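# Pack listed cartons into mailer boxes and close them

## Task

Following the packing list (oat bars for order 3306, tea bags for 8597, soap bars for 8750, dry figs for 1085, nut bars for 8181), fill the three mailer boxes on the conveyor. Each box's order number is printed on its front wall. Every box must finish at the far end of the conveyor, resting against the end stop or just behind another box. It must be fully shut: both side flaps inside the side walls, the lid lying flat on the walls, and the front flap pushed inside the front wall far enough for its tabs to lock. It must contain exactly the carton listed for its order, lying on its largest face on the box floor. No other carton or other bench item may end up inside a box, on top of one, or leaning against one. Any carton whose order has no box must finish on the bench.

## Robot and tools

ROBOTS. Four arms, each an i2rt Big YAM with a five-finger right hand. Along the conveyor, going toward scene +y, they stand in the order arm2, arm1, arm4, arm3. Foot (base_link) positions in the scene frame, in metres: arm1 (0.039, 0.370, 0.939); arm2 (-0.047, -0.289, 1.007); arm3 (-0.065, 1.900, 0.941); arm4 (0.015, 1.258, 0.931). Each foot faces roughly scene +x, with small yaw. Reach is about 1.07 m from the joint1 axis.

CONVEYOR. Boxes ride toward +y. They pass the red filling stop (between arm2 and arm1), then the red closing stop (between arm4 and arm3), and end at the red end stop. The green button near arm2 moves a waiting box up to the filling stop. The one near arm1 sends a box from the filling stop to the closing stop; holding it down also pulls forward a box stuck between the stops. The one near arm3 sends a box that sits square at the closing stop to the end. A press does nothing, and is not queued, if the destination stop is occupied or a box is still travelling from it. A sensor across the closing stop turns its yellow light off only when the box there has its lid fully down and nothing else is in the beam. Boxes are free on the rollers, and lids hinge on the back wall.

FRAME. There is one scene frame in metres, with z up and the origin on the floor. The hand point is 0.045 m in front of the palm. Its +z runs along the straight fingers, +y points out of the palm, and +x runs across the palm away from the thumb. The printed hand position may be slightly wrong, more so at long reach.

TOOL move. It takes optional keys arm1, arm2, arm3 and arm4, one object per arm, plus cameras. In each arm object:
- joints: a dictionary of absolute targets by name. joint1_rad -2.879..2.879 turns about the foot, positive counter-clockwise from above. joint2_rad 0..3.141 is the shoulder. joint3_rad 0..3.019 is the elbow. joint4_rad -1.692..1.57 pitches the hand, positive raises the fingers. joint5_rad -1.57..1.57 swings the hand sideways, positive to the arm's right. joint6_rad -2.094..2.094 rolls the hand. Finger keys hand_little, hand_ring, hand_middle, hand_index, hand_thumb_bend and hand_thumb_turn run from -1 to 1: +1 is open or straight, or for the turn, beside the palm; -1 is curled, or for the turn, opposite the fingers. hand_force_limit (-1..1) is a setting that maps linearly to about 0-10 N, or 0-15 N for the thumb. hand_speed (-0.96..1) is a setting; -0.94 or lower gives a gentle close.
- target: an absolute hand-point pose [x, y, z, qw, qx, qy, qz], metres in the scene frame, laid out as the hand line prints it. The hand travels a straight path toward it from hand_target. When target is used, joints may hold only the finger keys and the two settings.
- speed: top path speed, 0.002-4.3 m/s, default 0.25.
- min_time_s: 0.1-8 s, the least duration for this arm's joint motions.
All arms start together. The cameras key takes a list of names (arm1_cam_wrist..arm4_cam_wrist, cam_behind2, cam_between, cam_end, cam_over2, cam_side1, cam_side2, cam_station1, cam_station2, cam_stock, cam_stop2, or all). An empty list shows none. A call with no action returns the full state and all images.

TOOL wait: seconds from 0 to 10, plus optional cameras. It commands nothing.
TOOL zoom_image: camera plus region [x0, y0, x1, y1] in pixels of that camera's newest image (896x504), each side at most 504.
TOOL show_instructions: shows the reference pages.
TOOL finished_scene: optional scene 1. It ends the scene for good.

RESULTS. The move line names the commanded robots. "as last shown" means a robot was not commanded, and its status reads "not commanded". hand is the measured pose; hand_target is the pose the held joint targets would give. Status words: done (within 1 cm and 2 degrees); off_target (resting short, maybe still pushing); time_out (a joint could not finish, and on_its_own shows the target it keeps pushing to); not_followed, "joint command not followed" and "pose unreachable" (a safety check held the arm back, though finger commands still run). hand_stopped_by gives, for little, ring, middle, index, thumb_bend and thumb_turn: moving, target, force, stalled or fault. The <finger>_load_n values are fingertip forces in N, positive when pushed open; a grip that drops to about 0 usually means the object slipped. Joint velocities are in rad/s. Torques are in N m and wrap at ±28 for joints 3 and 4. MOTOR HOT warns of heating, and OVER-TEMPERATURE FAULT means the arm went limp; afterwards resend any key marked limit_stop_at_motor_heat.

GRIPPING. A finger motor runs only when its target changes by 0.002 or more. It stops at the target or when its load reaches the force limit, then locks. To squeeze harder, raise hand_force_limit and send a more-closed target. To release, send a more-open one. Turning the thumb in front of the palm wraps objects 0.035-0.065 m thick. The wrist bracket on the little-finger side can strike things.

CAUTIONS. Arms do not stop on contact and can push hard. Hand paths ignore obstacles and other arms. Large joints moves can swing wide and overshoot, especially when fast or stretched. Never pinch or press another robot, including its fingers. Avoid dropping parts, releasing them while they move, slamming, and knocking anything off the work area. Do not hold stretched poses or strain toward unreachable ones for long, since that heats the motors. The scene keeps running, holding your last command, while you compose replies.

Each tool is called after "Emit:" as a command line: name --argument value for each argument, lists and objects as JSON in quotes; but a table of rows of numbers goes row by row, as --pt "numbers of a row", without its own name.

Reference images:

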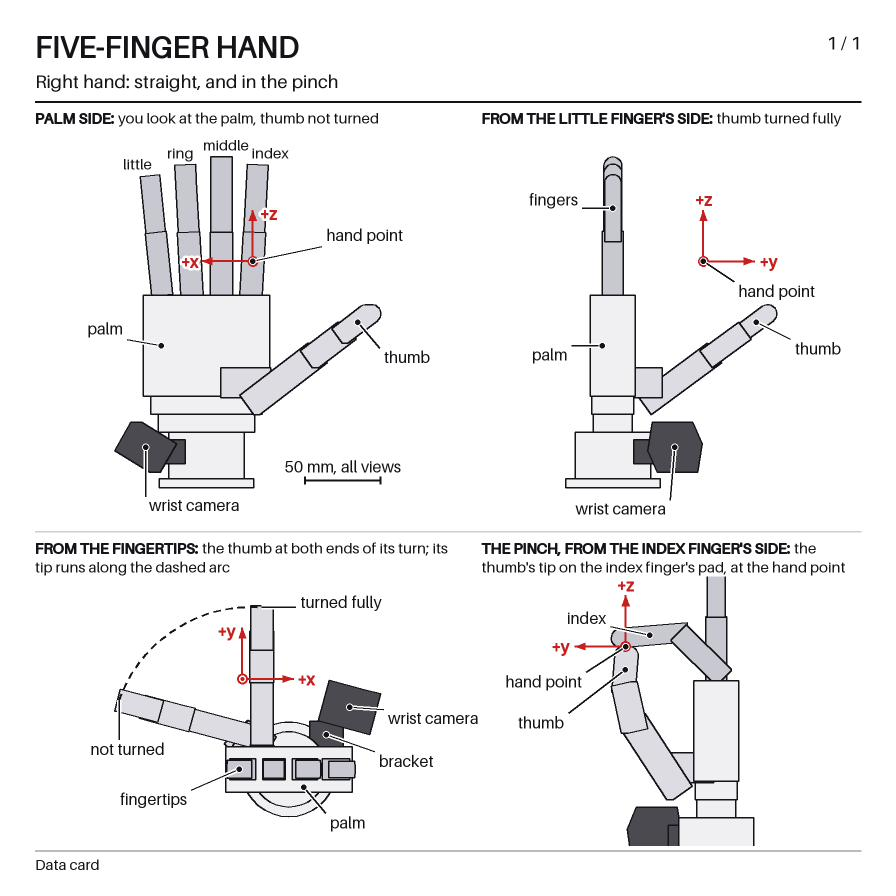

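## Session

Emit:
move

Scene clock: 0.00 s.
Joint torques (N m): no reading
Heat: arm1: hottest joint3_rad 33 °C; arm2: hottest joint2_rad 36 °C; arm3: hottest joint1_rad 36 °C; arm4: hottest joint1_rad 33 °C.
Joint velocities: within noise
arm1.joint_positions: joint1_rad=+0.124 joint2_rad=+0.626 joint3_rad=+1.319 joint4_rad=-1.354 joint5_rad=-0.068 joint6_rad=-1.003 hand_little=+1.000 hand_ring=+1.000 hand_middle=+1.000 hand_index=+1.000 hand_thumb_turn=+1.000 hand_thumb_bend=+1.000 hand_force_limit=+0.000 hand_speed=-0.800
arm1.joint_status: not commanded
arm1.hand_stopped_by: target,target,target,target,target,target
arm1.little_load_n: 0.0
arm1.ring_load_n: 0.0
arm1.middle_load_n: 0.0
arm1.index_load_n: 0.0
arm1.thumb_bend_load_n: 0.0
arm1.thumb_turn_load_n: 0.0
arm1.hand: x=+0.2571 y=+0.4033 z=+1.3817 quat_wxyz=(-0.200, +0.885, -0.130, +0.399) (m; scene frame)
arm1.hand_target: x=+0.2575 y=+0.4035 z=+1.3945 quat_wxyz=(-0.205, +0.879, -0.129, +0.412) (m; scene frame)
arm1.hand_status: not commanded
arm2.joint_positions: joint1_rad=+0.021 joint2_rad=+0.642 joint3_rad=+1.374 joint4_rad=-1.363 joint5_rad=-0.129 joint6_rad=-0.992 hand_little=+1.000 hand_ring=+1.000 hand_middle=+1.000 hand_index=+1.000 hand_thumb_turn=+1.000 hand_thumb_bend=+1.000 hand_force_limit=+0.000 hand_speed=-0.800
arm2.joint_status: not commanded
arm2.hand_stopped_by: target,target,target,target,target,target
arm2.little_load_n: 0.0
arm2.ring_load_n: 0.0
arm2.middle_load_n: 0.0
arm2.index_load_n: 0.0
arm2.thumb_bend_load_n: 0.0
arm2.thumb_turn_load_n: 0.0
arm2.hand: x=+0.1809 y=-0.3113 z=+1.4666 quat_wxyz=(-0.172, +0.855, -0.251, +0.421) (m; scene frame)
arm2.hand_target: x=+0.1807 y=-0.3113 z=+1.4748 quat_wxyz=(-0.174, +0.851, -0.249, +0.429) (m; scene frame)
arm2.hand_status: not commanded
arm3.joint_positions: joint1_rad=-0.198 joint2_rad=+0.576 joint3_rad=+1.433 joint4_rad=-1.366 joint5_rad=+0.000 joint6_rad=-1.205 hand_little=+1.000 hand_ring=+1.000 hand_middle=+1.000 hand_index=+1.000 hand_thumb_turn=+1.000 hand_thumb_bend=+1.000 hand_force_limit=+0.000 hand_speed=-0.800
arm3.joint_status: not commanded
arm3.hand_stopped_by: target,target,target,target,target,target
arm3.little_load_n: 0.0
arm3.ring_load_n: 0.0
arm3.middle_load_n: 0.0
arm3.index_load_n: 0.0
arm3.thumb_bend_load_n: 0.0
arm3.thumb_turn_load_n: 0.0
arm3.hand: x=+0.1144 y=+1.8140 z=+1.4517 quat_wxyz=(-0.023, +0.820, -0.258, +0.510) (m; scene frame)
arm3.hand_target: x=+0.1134 y=+1.8144 z=+1.4619 quat_wxyz=(-0.023, +0.814, -0.256, +0.521) (m; scene frame)
arm3.hand_status: not commanded
arm4.joint_positions: joint1_rad=+0.044 joint2_rad=+0.574 joint3_rad=+1.427 joint4_rad=-1.379 joint5_rad=-0.086 joint6_rad=-1.063 hand_little=+1.000 hand_ring=+1.000 hand_middle=+1.000 hand_index=+1.000 hand_thumb_turn=+1.000 hand_thumb_bend=+1.000 hand_force_limit=+0.000 hand_speed=-0.800
arm4.joint_status: not commanded
arm4.hand_stopped_by: target,target,target,target,target,target
arm4.little_load_n: 0.0
arm4.ring_load_n: 0.0
arm4.middle_load_n: 0.0
arm4.index_load_n: 0.0
arm4.thumb_bend_load_n: 0.0
arm4.thumb_turn_load_n: 0.0
arm4.hand: x=+0.2136 y=+1.2669 z=+1.4273 quat_wxyz=(-0.192, +0.855, -0.136, +0.462) (m; scene frame)
arm4.hand_target: x=+0.2130 y=+1.2668 z=+1.4389 quat_wxyz=(-0.196, +0.848, -0.134, +0.473) (m; scene frame)
arm4.hand_status: not commanded
pictures: arm1_cam_wrist, arm2_cam_wrist, arm3_cam_wrist, arm4_cam_wrist, cam_behind2, cam_between, cam_end, cam_over2, cam_side1, cam_side2, cam_station1, cam_station2, cam_stock, cam_stop2

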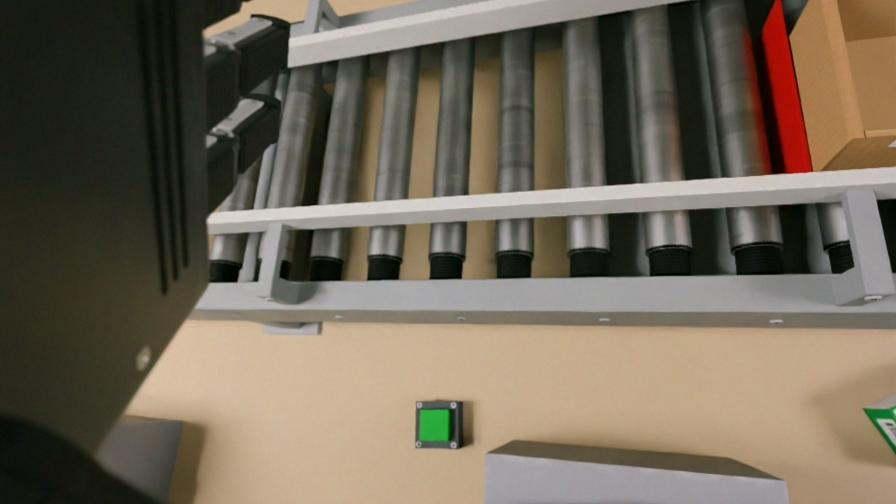

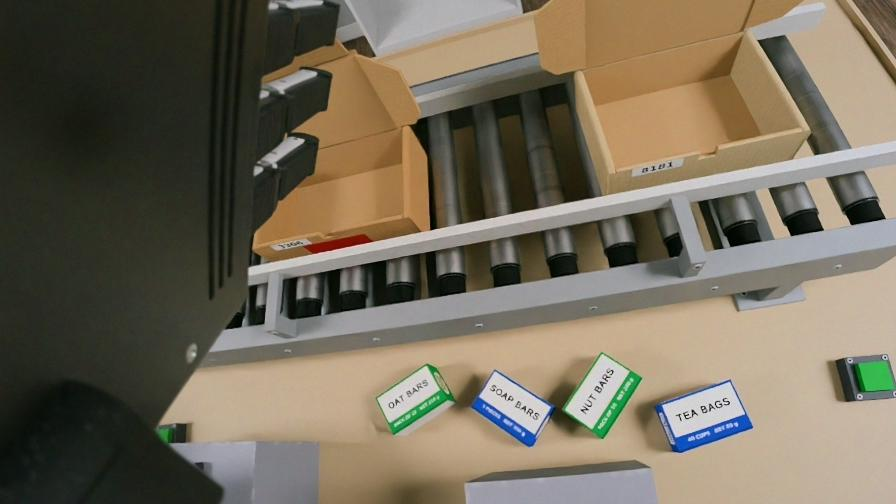

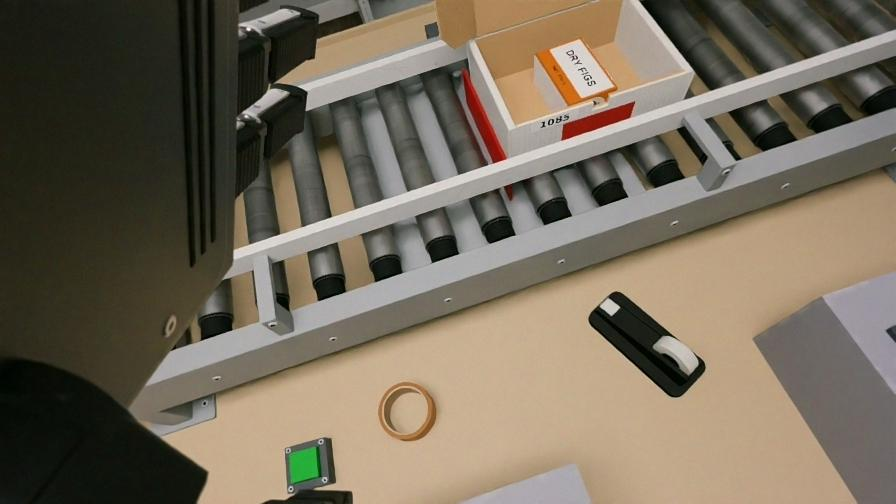

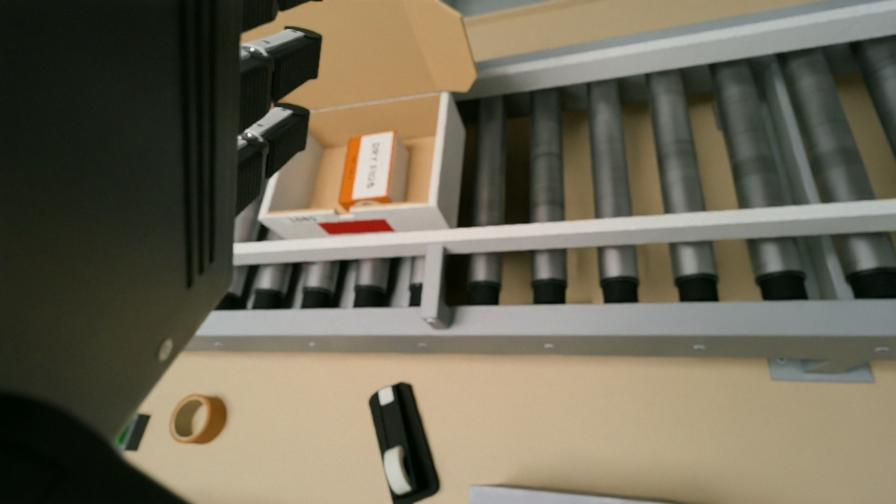

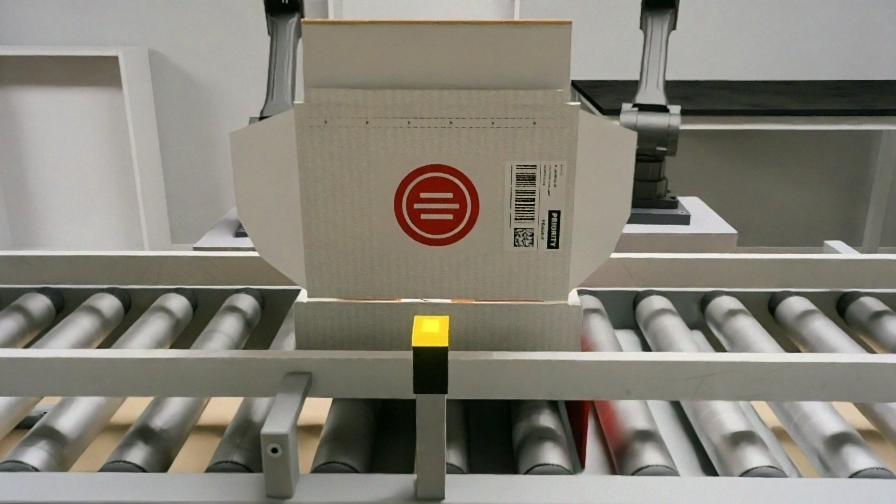

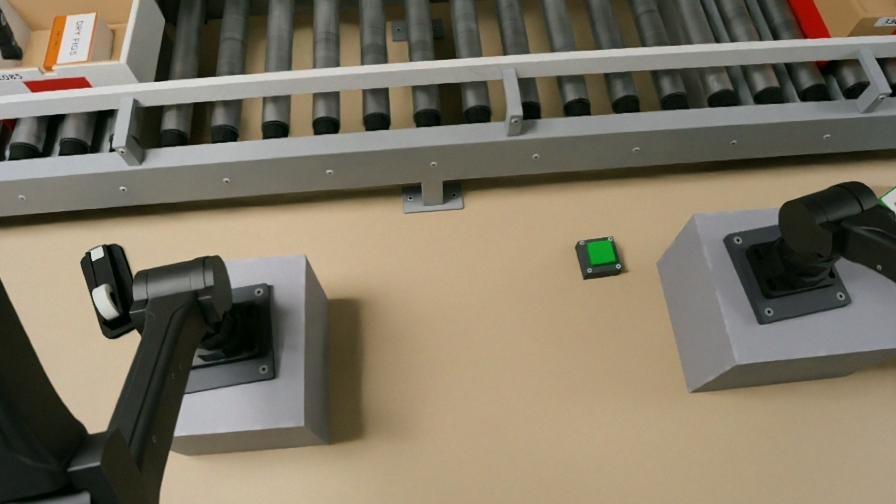

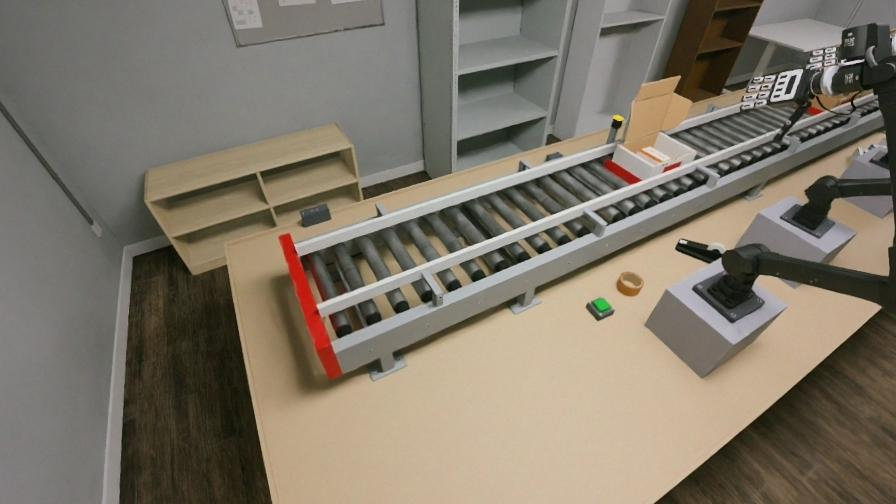

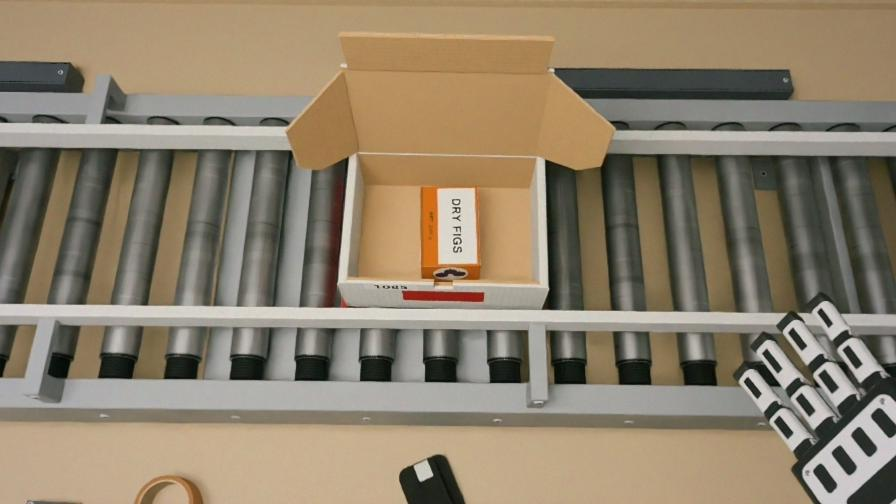

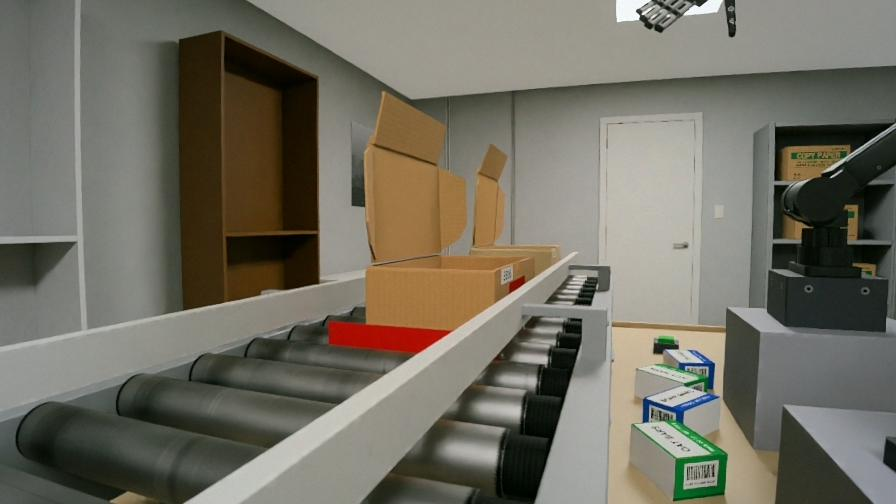

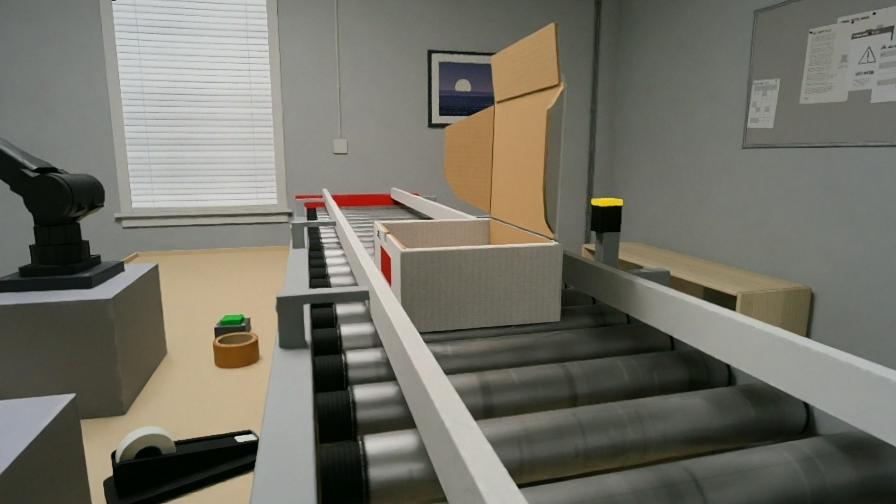

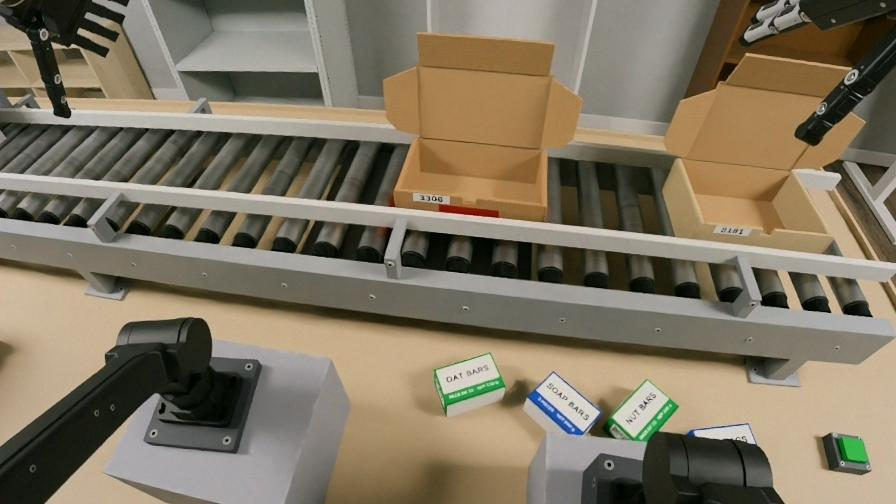

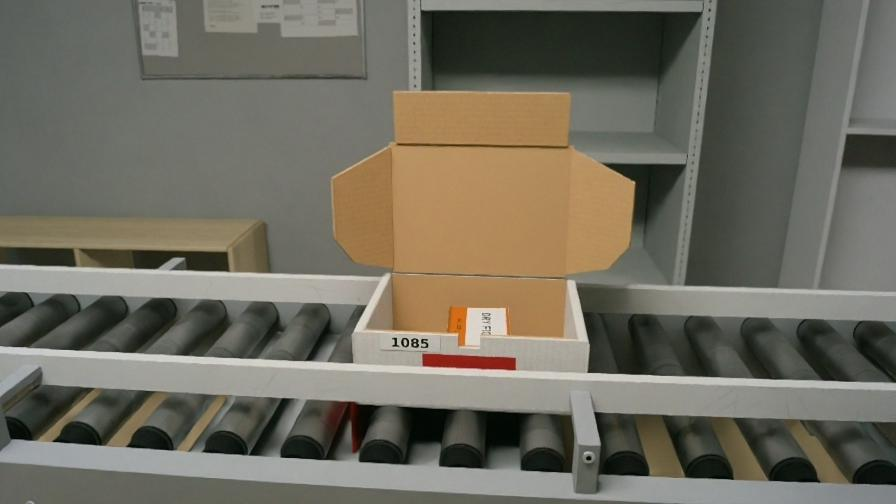

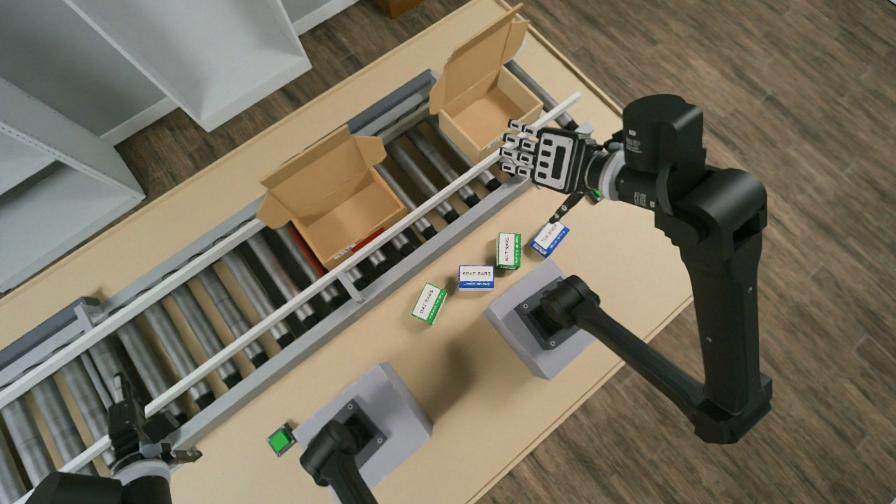

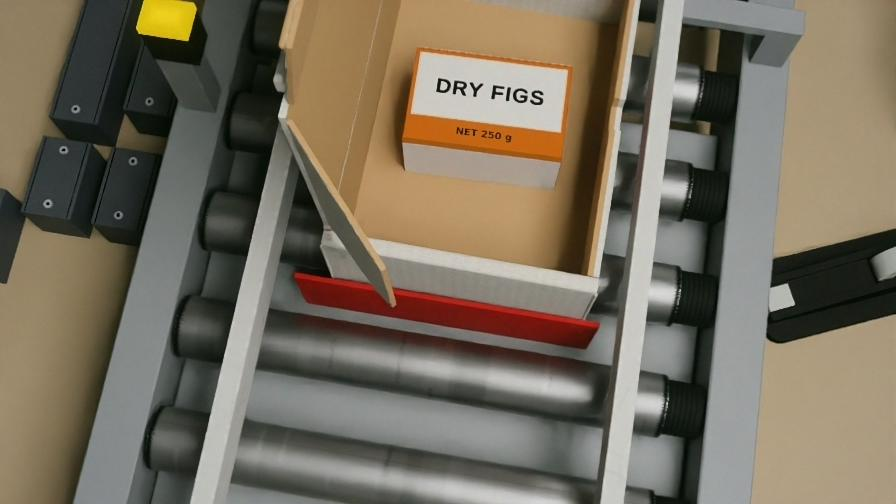

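Emit:
zoom_image --camera "cam_station1" --region '[390, 260, 894, 504]'

Emit:
zoom_image --camera "arm2_cam_wrist" --region '[350, 200, 800, 480]'

Emit:
zoom_image --camera "cam_stock" --region '[250, 0, 650, 340]'

Scaled by 1.000.

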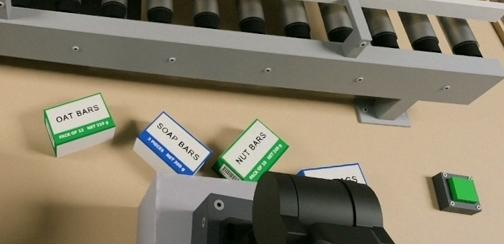

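Scaled by 1.120 from the camera's image (finer frame: 1280x720).

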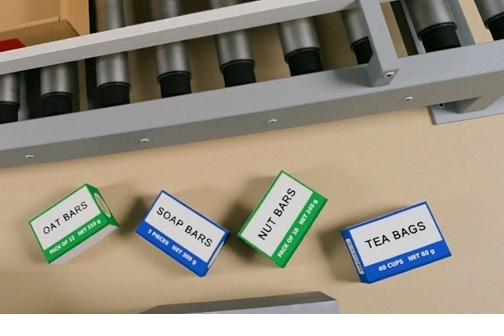

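Scaled by 1.260 from the camera's image (finer frame: 1280x720).

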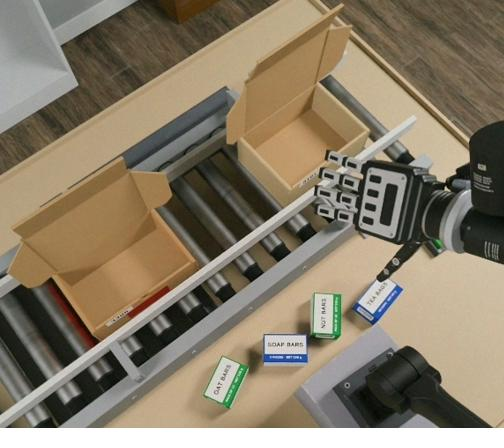

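Emit:
move --arm2 '{"target": [0.25, -0.08, 1.20, 0.2706, -0.6533, 0.6533, -0.2706], "speed": 0.3}' --arm1 '{"target": [0.20, 0.58, 1.15, 0.2706, -0.6533, 0.6533, -0.2706], "speed": 0.3}' --arm3 '{"target": [0.25, 1.75, 1.25, 0.2706, -0.6533, 0.6533, -0.2706], "speed": 0.3}' --arm4 '{"target": [0.25, 1.40, 1.25, 0.2706, -0.6533, 0.6533, -0.2706], "speed": 0.3}' --cameras '["arm1_cam_wrist", "arm2_cam_wrist", "arm3_cam_wrist", "arm4_cam_wrist", "cam_over2", "cam_stock", "cam_station1"]'

Scene clock: 77.87 s.
Joint torques (N m): arm1=[0.91 -0.73 10.59 0.43 0.72 0.14] | arm2=[-0.44 -2.37 7.12 2.55 0.49 0.25] | arm3=[-1.26 -3.25 8.87 2.06 -0.54 0.05] | arm4=[0.03 -0.91 9.07 1.92 0.38 0.06]
Heat: arm1: hottest joint3_rad 39 °C; arm2: hottest joint3_rad 40 °C; arm3: hottest joint3_rad 38 °C; arm4: hottest joint3_rad 34 °C.
move: arm1 done; arm2 off_target; arm3 off_target; arm4 off_target
Joint velocities: within noise
arm1.joint_positions: joint1_rad=+1.045 joint2_rad=+0.736 joint3_rad=+0.797 joint4_rad=-1.262 joint5_rad=+0.688 joint6_rad=+1.003 hand_little=+1.000 hand_ring=+1.000 hand_middle=+1.000 hand_index=+1.000 hand_thumb_turn=+1.000 hand_thumb_bend=+1.000 hand_force_limit=+0.000 hand_speed=-0.800
arm1.joint_status: not commanded
arm1.hand_stopped_by: target,target,target,target,target,target
arm1.little_load_n: 0.0
arm1.ring_load_n: 0.0
arm1.middle_load_n: 0.0
arm1.index_load_n: 0.0
arm1.thumb_bend_load_n: 0.0
arm1.thumb_turn_load_n: 0.0
arm1.hand: x=+0.2055 y=+0.5783 z=+1.1483 quat_wxyz=(-0.266, +0.661, -0.646, +0.273)
arm1.hand_target: x=+0.2026 y=+0.5796 z=+1.1474 quat_wxyz=(-0.264, +0.662, -0.646, +0.274)
arm1.hand_status: done (0.006 m and 1.3 deg from the pose sent, 0.297 m and 68.7 deg at the start)
arm2.joint_positions: joint1_rad=+0.783 joint2_rad=+0.910 joint3_rad=+0.816 joint4_rad=-0.848 joint5_rad=+0.483 joint6_rad=+0.526 hand_little=+1.000 hand_ring=+1.000 hand_middle=+1.000 hand_index=+1.000 hand_thumb_turn=+1.000 hand_thumb_bend=+1.000 hand_force_limit=+0.000 hand_speed=-0.800
arm2.joint_status: not commanded
arm2.hand_stopped_by: target,target,target,target,target,target
arm2.little_load_n: 0.0
arm2.ring_load_n: 0.0
arm2.middle_load_n: -0.5
arm2.index_load_n: 0.0
arm2.thumb_bend_load_n: 0.0
arm2.thumb_turn_load_n: -0.5
arm2.hand: x=+0.2495 y=-0.0905 z=+1.2002 quat_wxyz=(-0.257, +0.661, -0.649, +0.274)
arm2.hand_target: x=+0.2516 y=-0.0852 z=+1.1961 quat_wxyz=(-0.262, +0.658, -0.652, +0.272)
arm2.hand_status: off_target (0.011 m and 1.9 deg from the pose sent, 0.360 m and 56.1 deg at the start)
arm3.joint_positions: joint1_rad=-0.623 joint2_rad=+1.002 joint3_rad=+1.152 joint4_rad=-1.115 joint5_rad=-0.464 joint6_rad=-0.552 hand_little=+1.000 hand_ring=+1.000 hand_middle=+1.000 hand_index=+1.000 hand_thumb_turn=+1.000 hand_thumb_bend=+1.000 hand_force_limit=+0.000 hand_speed=-0.800
arm3.joint_status: not commanded
arm3.hand_stopped_by: target,target,target,target,target,target
arm3.little_load_n: 0.0
arm3.ring_load_n: 0.0
arm3.middle_load_n: 0.0
arm3.index_load_n: 0.0
arm3.thumb_bend_load_n: 0.0
arm3.thumb_turn_load_n: -0.5
arm3.hand: x=+0.2486 y=+1.7559 z=+1.2451 quat_wxyz=(-0.263, +0.667, -0.649, +0.256)
arm3.hand_target: x=+0.2523 y=+1.7513 z=+1.2477 quat_wxyz=(-0.266, +0.660, -0.650, +0.266)
arm3.hand_status: off_target (0.008 m and 2.5 deg from the pose sent, 0.251 m and 63.9 deg at the start)
arm4.joint_positions: joint1_rad=+0.544 joint2_rad=+0.701 joint3_rad=+1.042 joint4_rad=-1.275 joint5_rad=+0.429 joint6_rad=+0.468 hand_little=+1.000 hand_ring=+1.000 hand_middle=+1.000 hand_index=+1.000 hand_thumb_turn=+1.000 hand_thumb_bend=+1.000 hand_force_limit=+0.000 hand_speed=-0.800
arm4.joint_status: not commanded
arm4.hand_stopped_by: target,target,target,target,target,target
arm4.little_load_n: 0.0
arm4.ring_load_n: 0.0
arm4.middle_load_n: 0.0
arm4.index_load_n: 0.0
arm4.thumb_bend_load_n: 0.0
arm4.thumb_turn_load_n: 0.0
arm4.hand: x=+0.2478 y=+1.3935 z=+1.2414 quat_wxyz=(-0.250, +0.668, -0.648, +0.269)
arm4.hand_target: x=+0.2520 y=+1.4006 z=+1.2481 quat_wxyz=(-0.265, +0.662, -0.647, +0.270)
arm4.hand_status: off_target (0.011 m and 2.9 deg from the pose sent, 0.225 m and 68.9 deg at the start)
pictures: arm1_cam_wrist, arm2_cam_wrist, arm3_cam_wrist, arm4_cam_wrist, cam_over2, cam_station1, cam_stock

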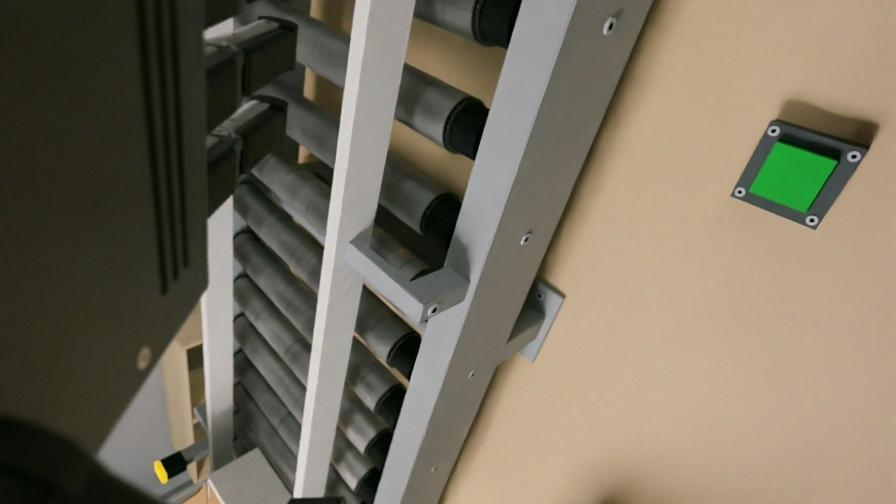

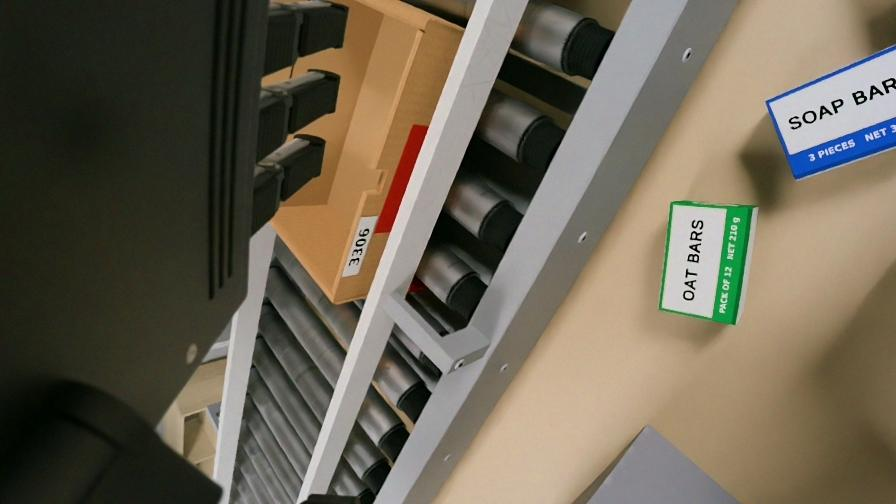

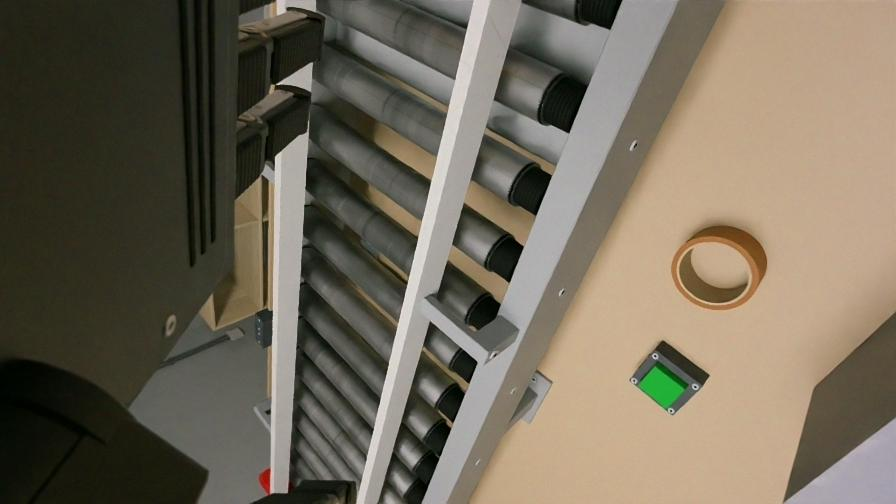

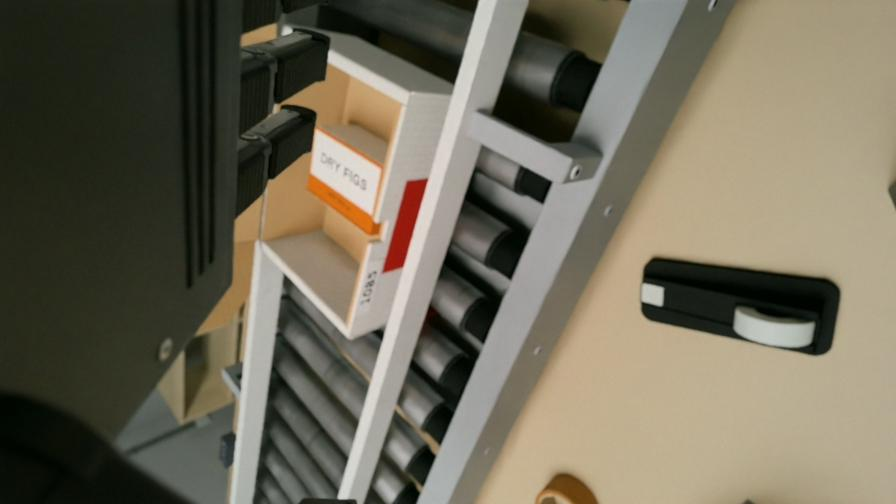

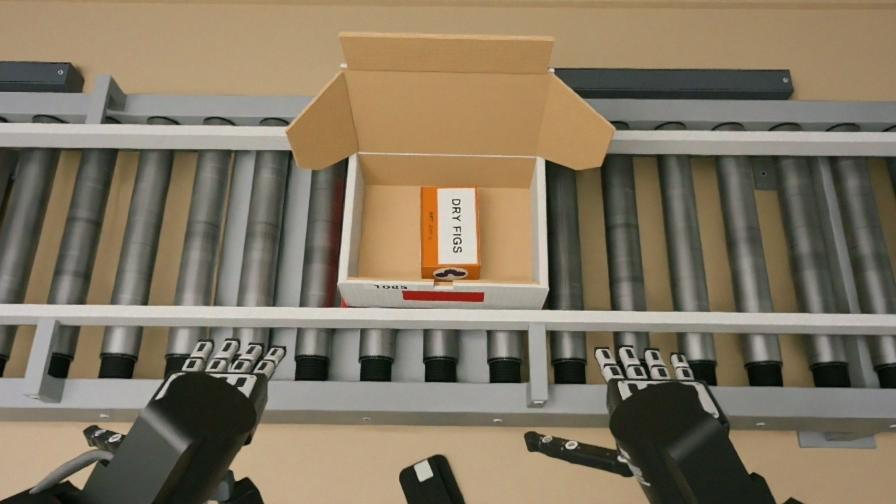

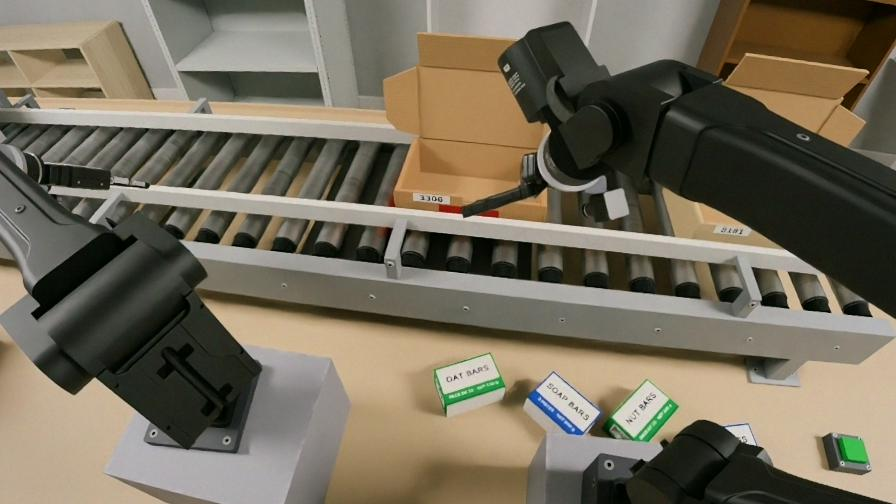

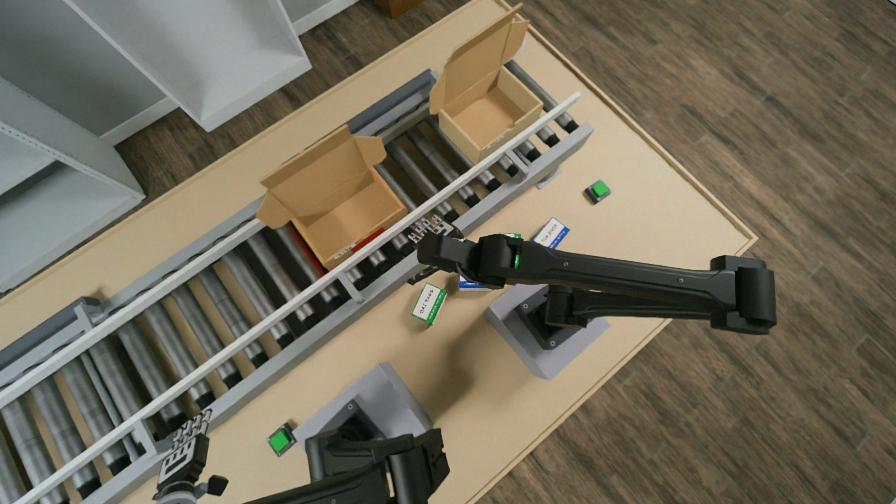

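Emit:
zoom_image --camera "arm4_cam_wrist" --region '[200, 0, 704, 504]'

Emit:
zoom_image --camera "arm1_cam_wrist" --region '[200, 0, 704, 504]'

Scaled by 1.000.

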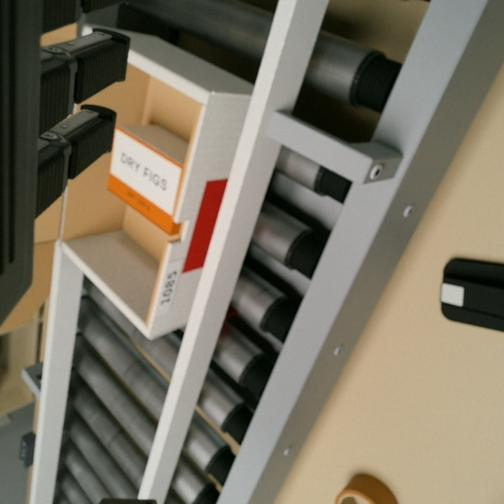

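Scaled by 1.000.

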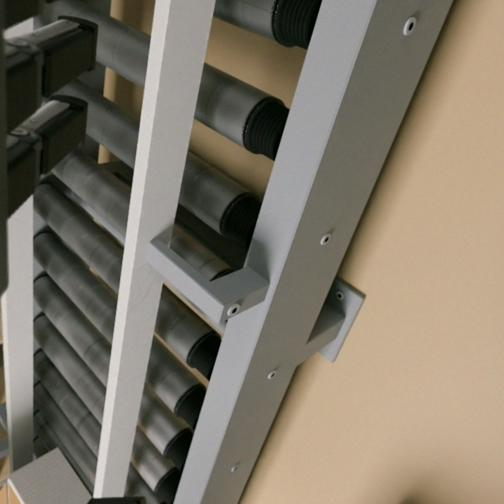

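Emit:
move --arm2 '{"target": [0.28, -0.10, 1.30, -0.0318, 0.9572, -0.131, 0.2562], "speed": 0.4}' --arm1 '{"target": [0.25, 0.60, 1.25, -0.0318, 0.9572, -0.131, 0.2562], "speed": 0.4}' --arm3 '{"target": [0.25, 1.95, 1.25, -0.0318, 0.9572, -0.131, 0.2562], "speed": 0.4}' --arm4 '{"target": [0.30, 1.50, 1.30, -0.0318, 0.9572, -0.131, 0.2562], "speed": 0.4}' --cameras '["arm1_cam_wrist", "arm2_cam_wrist", "arm3_cam_wrist", "arm4_cam_wrist"]'

Scene clock: 165.53 s.
Joint torques (N m): arm1=[-1.9 -5.54 15.68 0.29 0.24 -0.23] | arm2=[-0.67 -5.42 10.7 0.5 0.16 -0.12] | arm3=[-0.15 -2.61 12.49 0.42 0.25 -0.21] | arm4=[-0.21 -8.7 11.7 0.05 0.06 -0.26]
Heat: arm1: hottest joint3_rad 42 °C; arm2: hottest joint3_rad 42 °C; arm3: hottest joint3_rad 40 °C; arm4: hottest joint3_rad 35 °C.
move: arm1 off_target; arm2 off_target; arm3 off_target; arm4 off_target
Joint velocities: within noise
arm1.joint_positions: joint1_rad=+0.965 joint2_rad=+1.140 joint3_rad=+1.265 joint4_rad=-1.472 joint5_rad=+0.439 joint6_rad=-0.279 hand_little=+1.000 hand_ring=+1.000 hand_middle=+1.000 hand_index=+1.000 hand_thumb_turn=+1.000 hand_thumb_bend=+1.000 hand_force_limit=+0.000 hand_speed=-0.800
arm1.joint_status: not commanded
arm1.hand_stopped_by: target,target,target,target,target,target
arm1.little_load_n: 0.0
arm1.ring_load_n: 0.0
arm1.middle_load_n: 0.0
arm1.index_load_n: 0.0
arm1.thumb_bend_load_n: 0.0
arm1.thumb_turn_load_n: 0.0
arm1.hand: x=+0.2377 y=+0.5978 z=+1.2285 quat_wxyz=(-0.020, +0.960, -0.127, +0.249)
arm1.hand_target: x=+0.2466 y=+0.6035 z=+1.2510 quat_wxyz=(-0.037, +0.957, -0.130, +0.256)
arm1.hand_status: off_target (0.025 m and 1.7 deg from the pose sent, 0.113 m and 74.6 deg at the start)
arm2.joint_positions: joint1_rad=+0.803 joint2_rad=+1.195 joint3_rad=+1.279 joint4_rad=-1.267 joint5_rad=+0.350 joint6_rad=-0.612 hand_little=+1.000 hand_ring=+1.000 hand_middle=+1.000 hand_index=+1.000 hand_thumb_turn=+1.000 hand_thumb_bend=+1.000 hand_force_limit=+0.000 hand_speed=-0.800
arm2.joint_status: not commanded
arm2.hand_stopped_by: target,target,target,target,target,target
arm2.little_load_n: 0.0
arm2.ring_load_n: 0.0
arm2.middle_load_n: 0.0
arm2.index_load_n: 0.0
arm2.thumb_bend_load_n: 0.0
arm2.thumb_turn_load_n: 0.0
arm2.hand: x=+0.2742 y=-0.1069 z=+1.2866 quat_wxyz=(-0.028, +0.956, -0.146, +0.252)
arm2.hand_target: x=+0.2802 y=-0.0992 z=+1.3006 quat_wxyz=(-0.035, +0.956, -0.137, +0.256)
arm2.hand_status: off_target (0.016 m and 1.9 deg from the pose sent, 0.105 m and 74.4 deg at the start)
arm3.joint_positions: joint1_rad=+0.399 joint2_rad=+0.979 joint3_rad=+1.152 joint4_rad=-1.282 joint5_rad=+0.163 joint6_rad=-0.972 hand_little=+1.000 hand_ring=+1.000 hand_middle=+1.000 hand_index=+1.000 hand_thumb_turn=+1.000 hand_thumb_bend=+1.000 hand_force_limit=+0.000 hand_speed=-0.800
arm3.joint_status: not commanded
arm3.hand_stopped_by: target,target,target,target,target,target
arm3.little_load_n: 0.0
arm3.ring_load_n: 0.0
arm3.middle_load_n: 0.0
arm3.index_load_n: 0.0
arm3.thumb_bend_load_n: 0.0
arm3.thumb_turn_load_n: 0.0
arm3.hand: x=+0.2424 y=+1.9481 z=+1.2315 quat_wxyz=(-0.026, +0.959, -0.140, +0.243)
arm3.hand_target: x=+0.2478 y=+1.9508 z=+1.2502 quat_wxyz=(-0.029, +0.957, -0.132, +0.256)
arm3.hand_status: off_target (0.020 m and 1.9 deg from the pose sent, 0.194 m and 74.3 deg at the start)
arm4.joint_positions: joint1_rad=+0.797 joint2_rad=+1.284 joint3_rad=+1.552 joint4_rad=-1.534 joint5_rad=+0.412 joint6_rad=-0.440 hand_little=+1.000 hand_ring=+1.000 hand_middle=+1.000 hand_index=+1.000 hand_thumb_turn=+1.000 hand_thumb_bend=+1.000 hand_force_limit=+0.000 hand_speed=-0.800
arm4.joint_status: not commanded
arm4.hand_stopped_by: target,target,target,target,target,target
arm4.little_load_n: 0.0
arm4.ring_load_n: 0.0
arm4.middle_load_n: 0.0
arm4.index_load_n: 0.0
arm4.thumb_bend_load_n: -0.5
arm4.thumb_turn_load_n: 0.0
arm4.hand: x=+0.2997 y=+1.4919 z=+1.2823 quat_wxyz=(-0.016, +0.957, -0.145, +0.251)
arm4.hand_target: x=+0.3007 y=+1.4994 z=+1.2999 quat_wxyz=(-0.032, +0.956, -0.137, +0.257)
arm4.hand_status: off_target (0.019 m and 2.5 deg from the pose sent, 0.132 m and 73.6 deg at the start)

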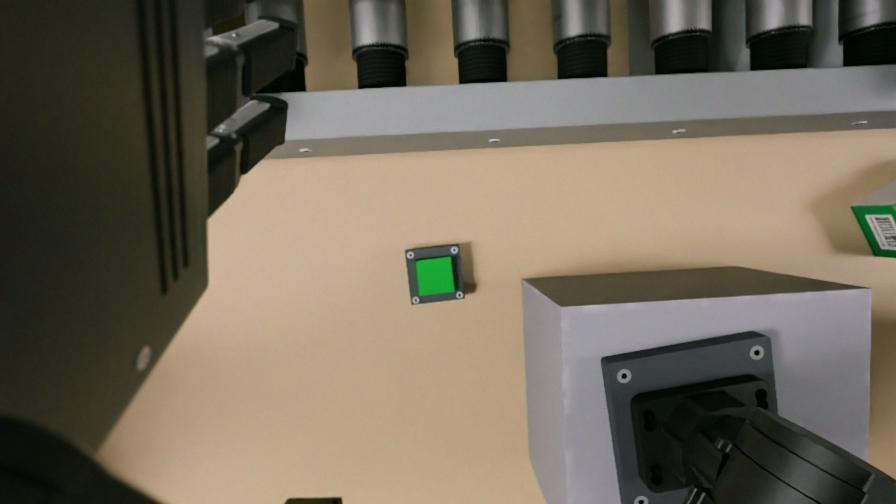

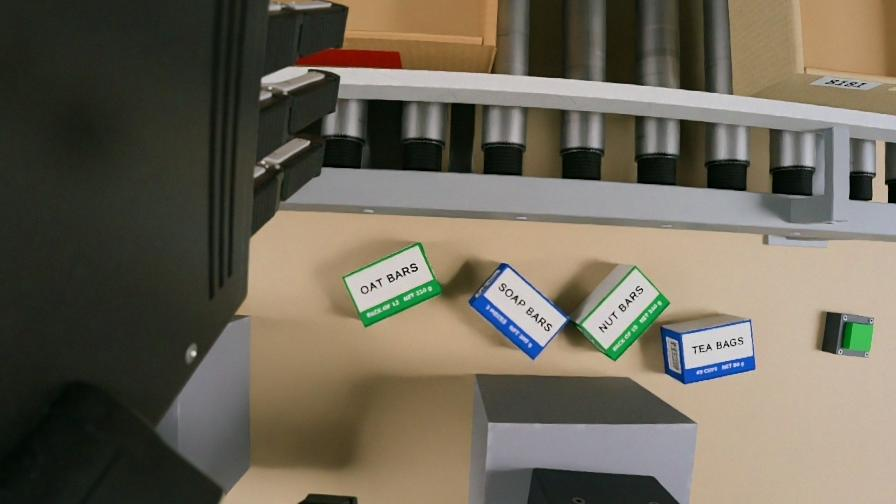

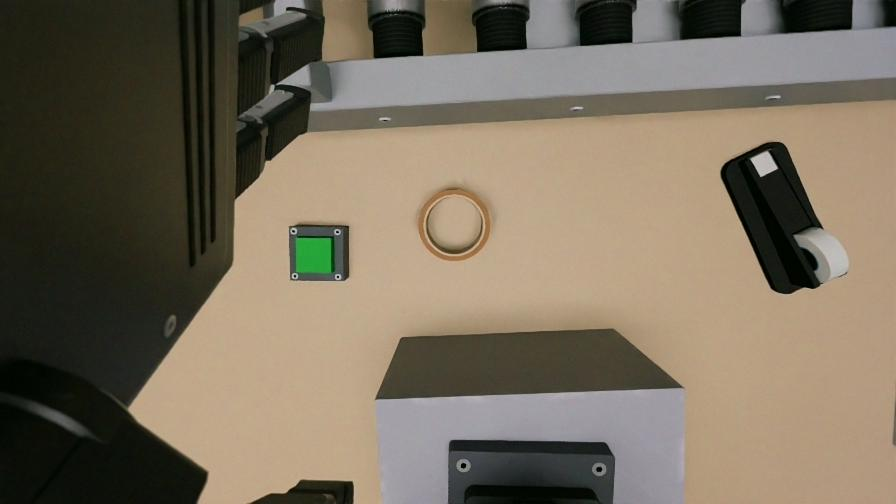

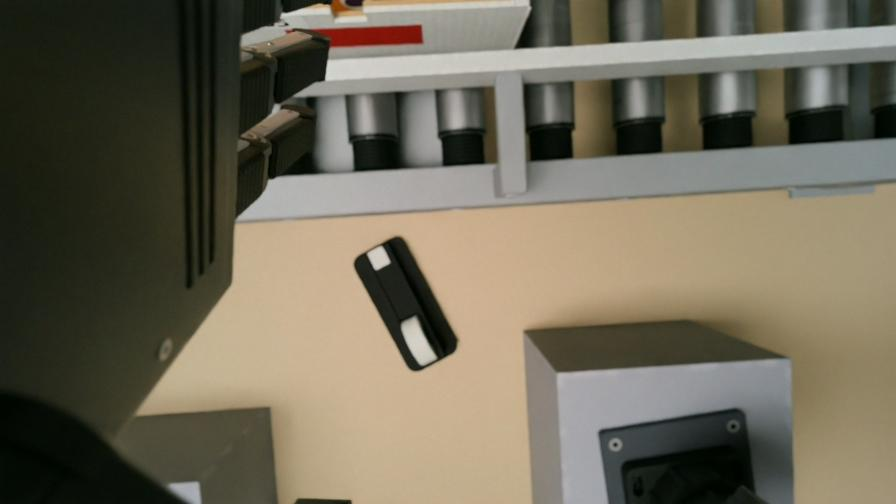

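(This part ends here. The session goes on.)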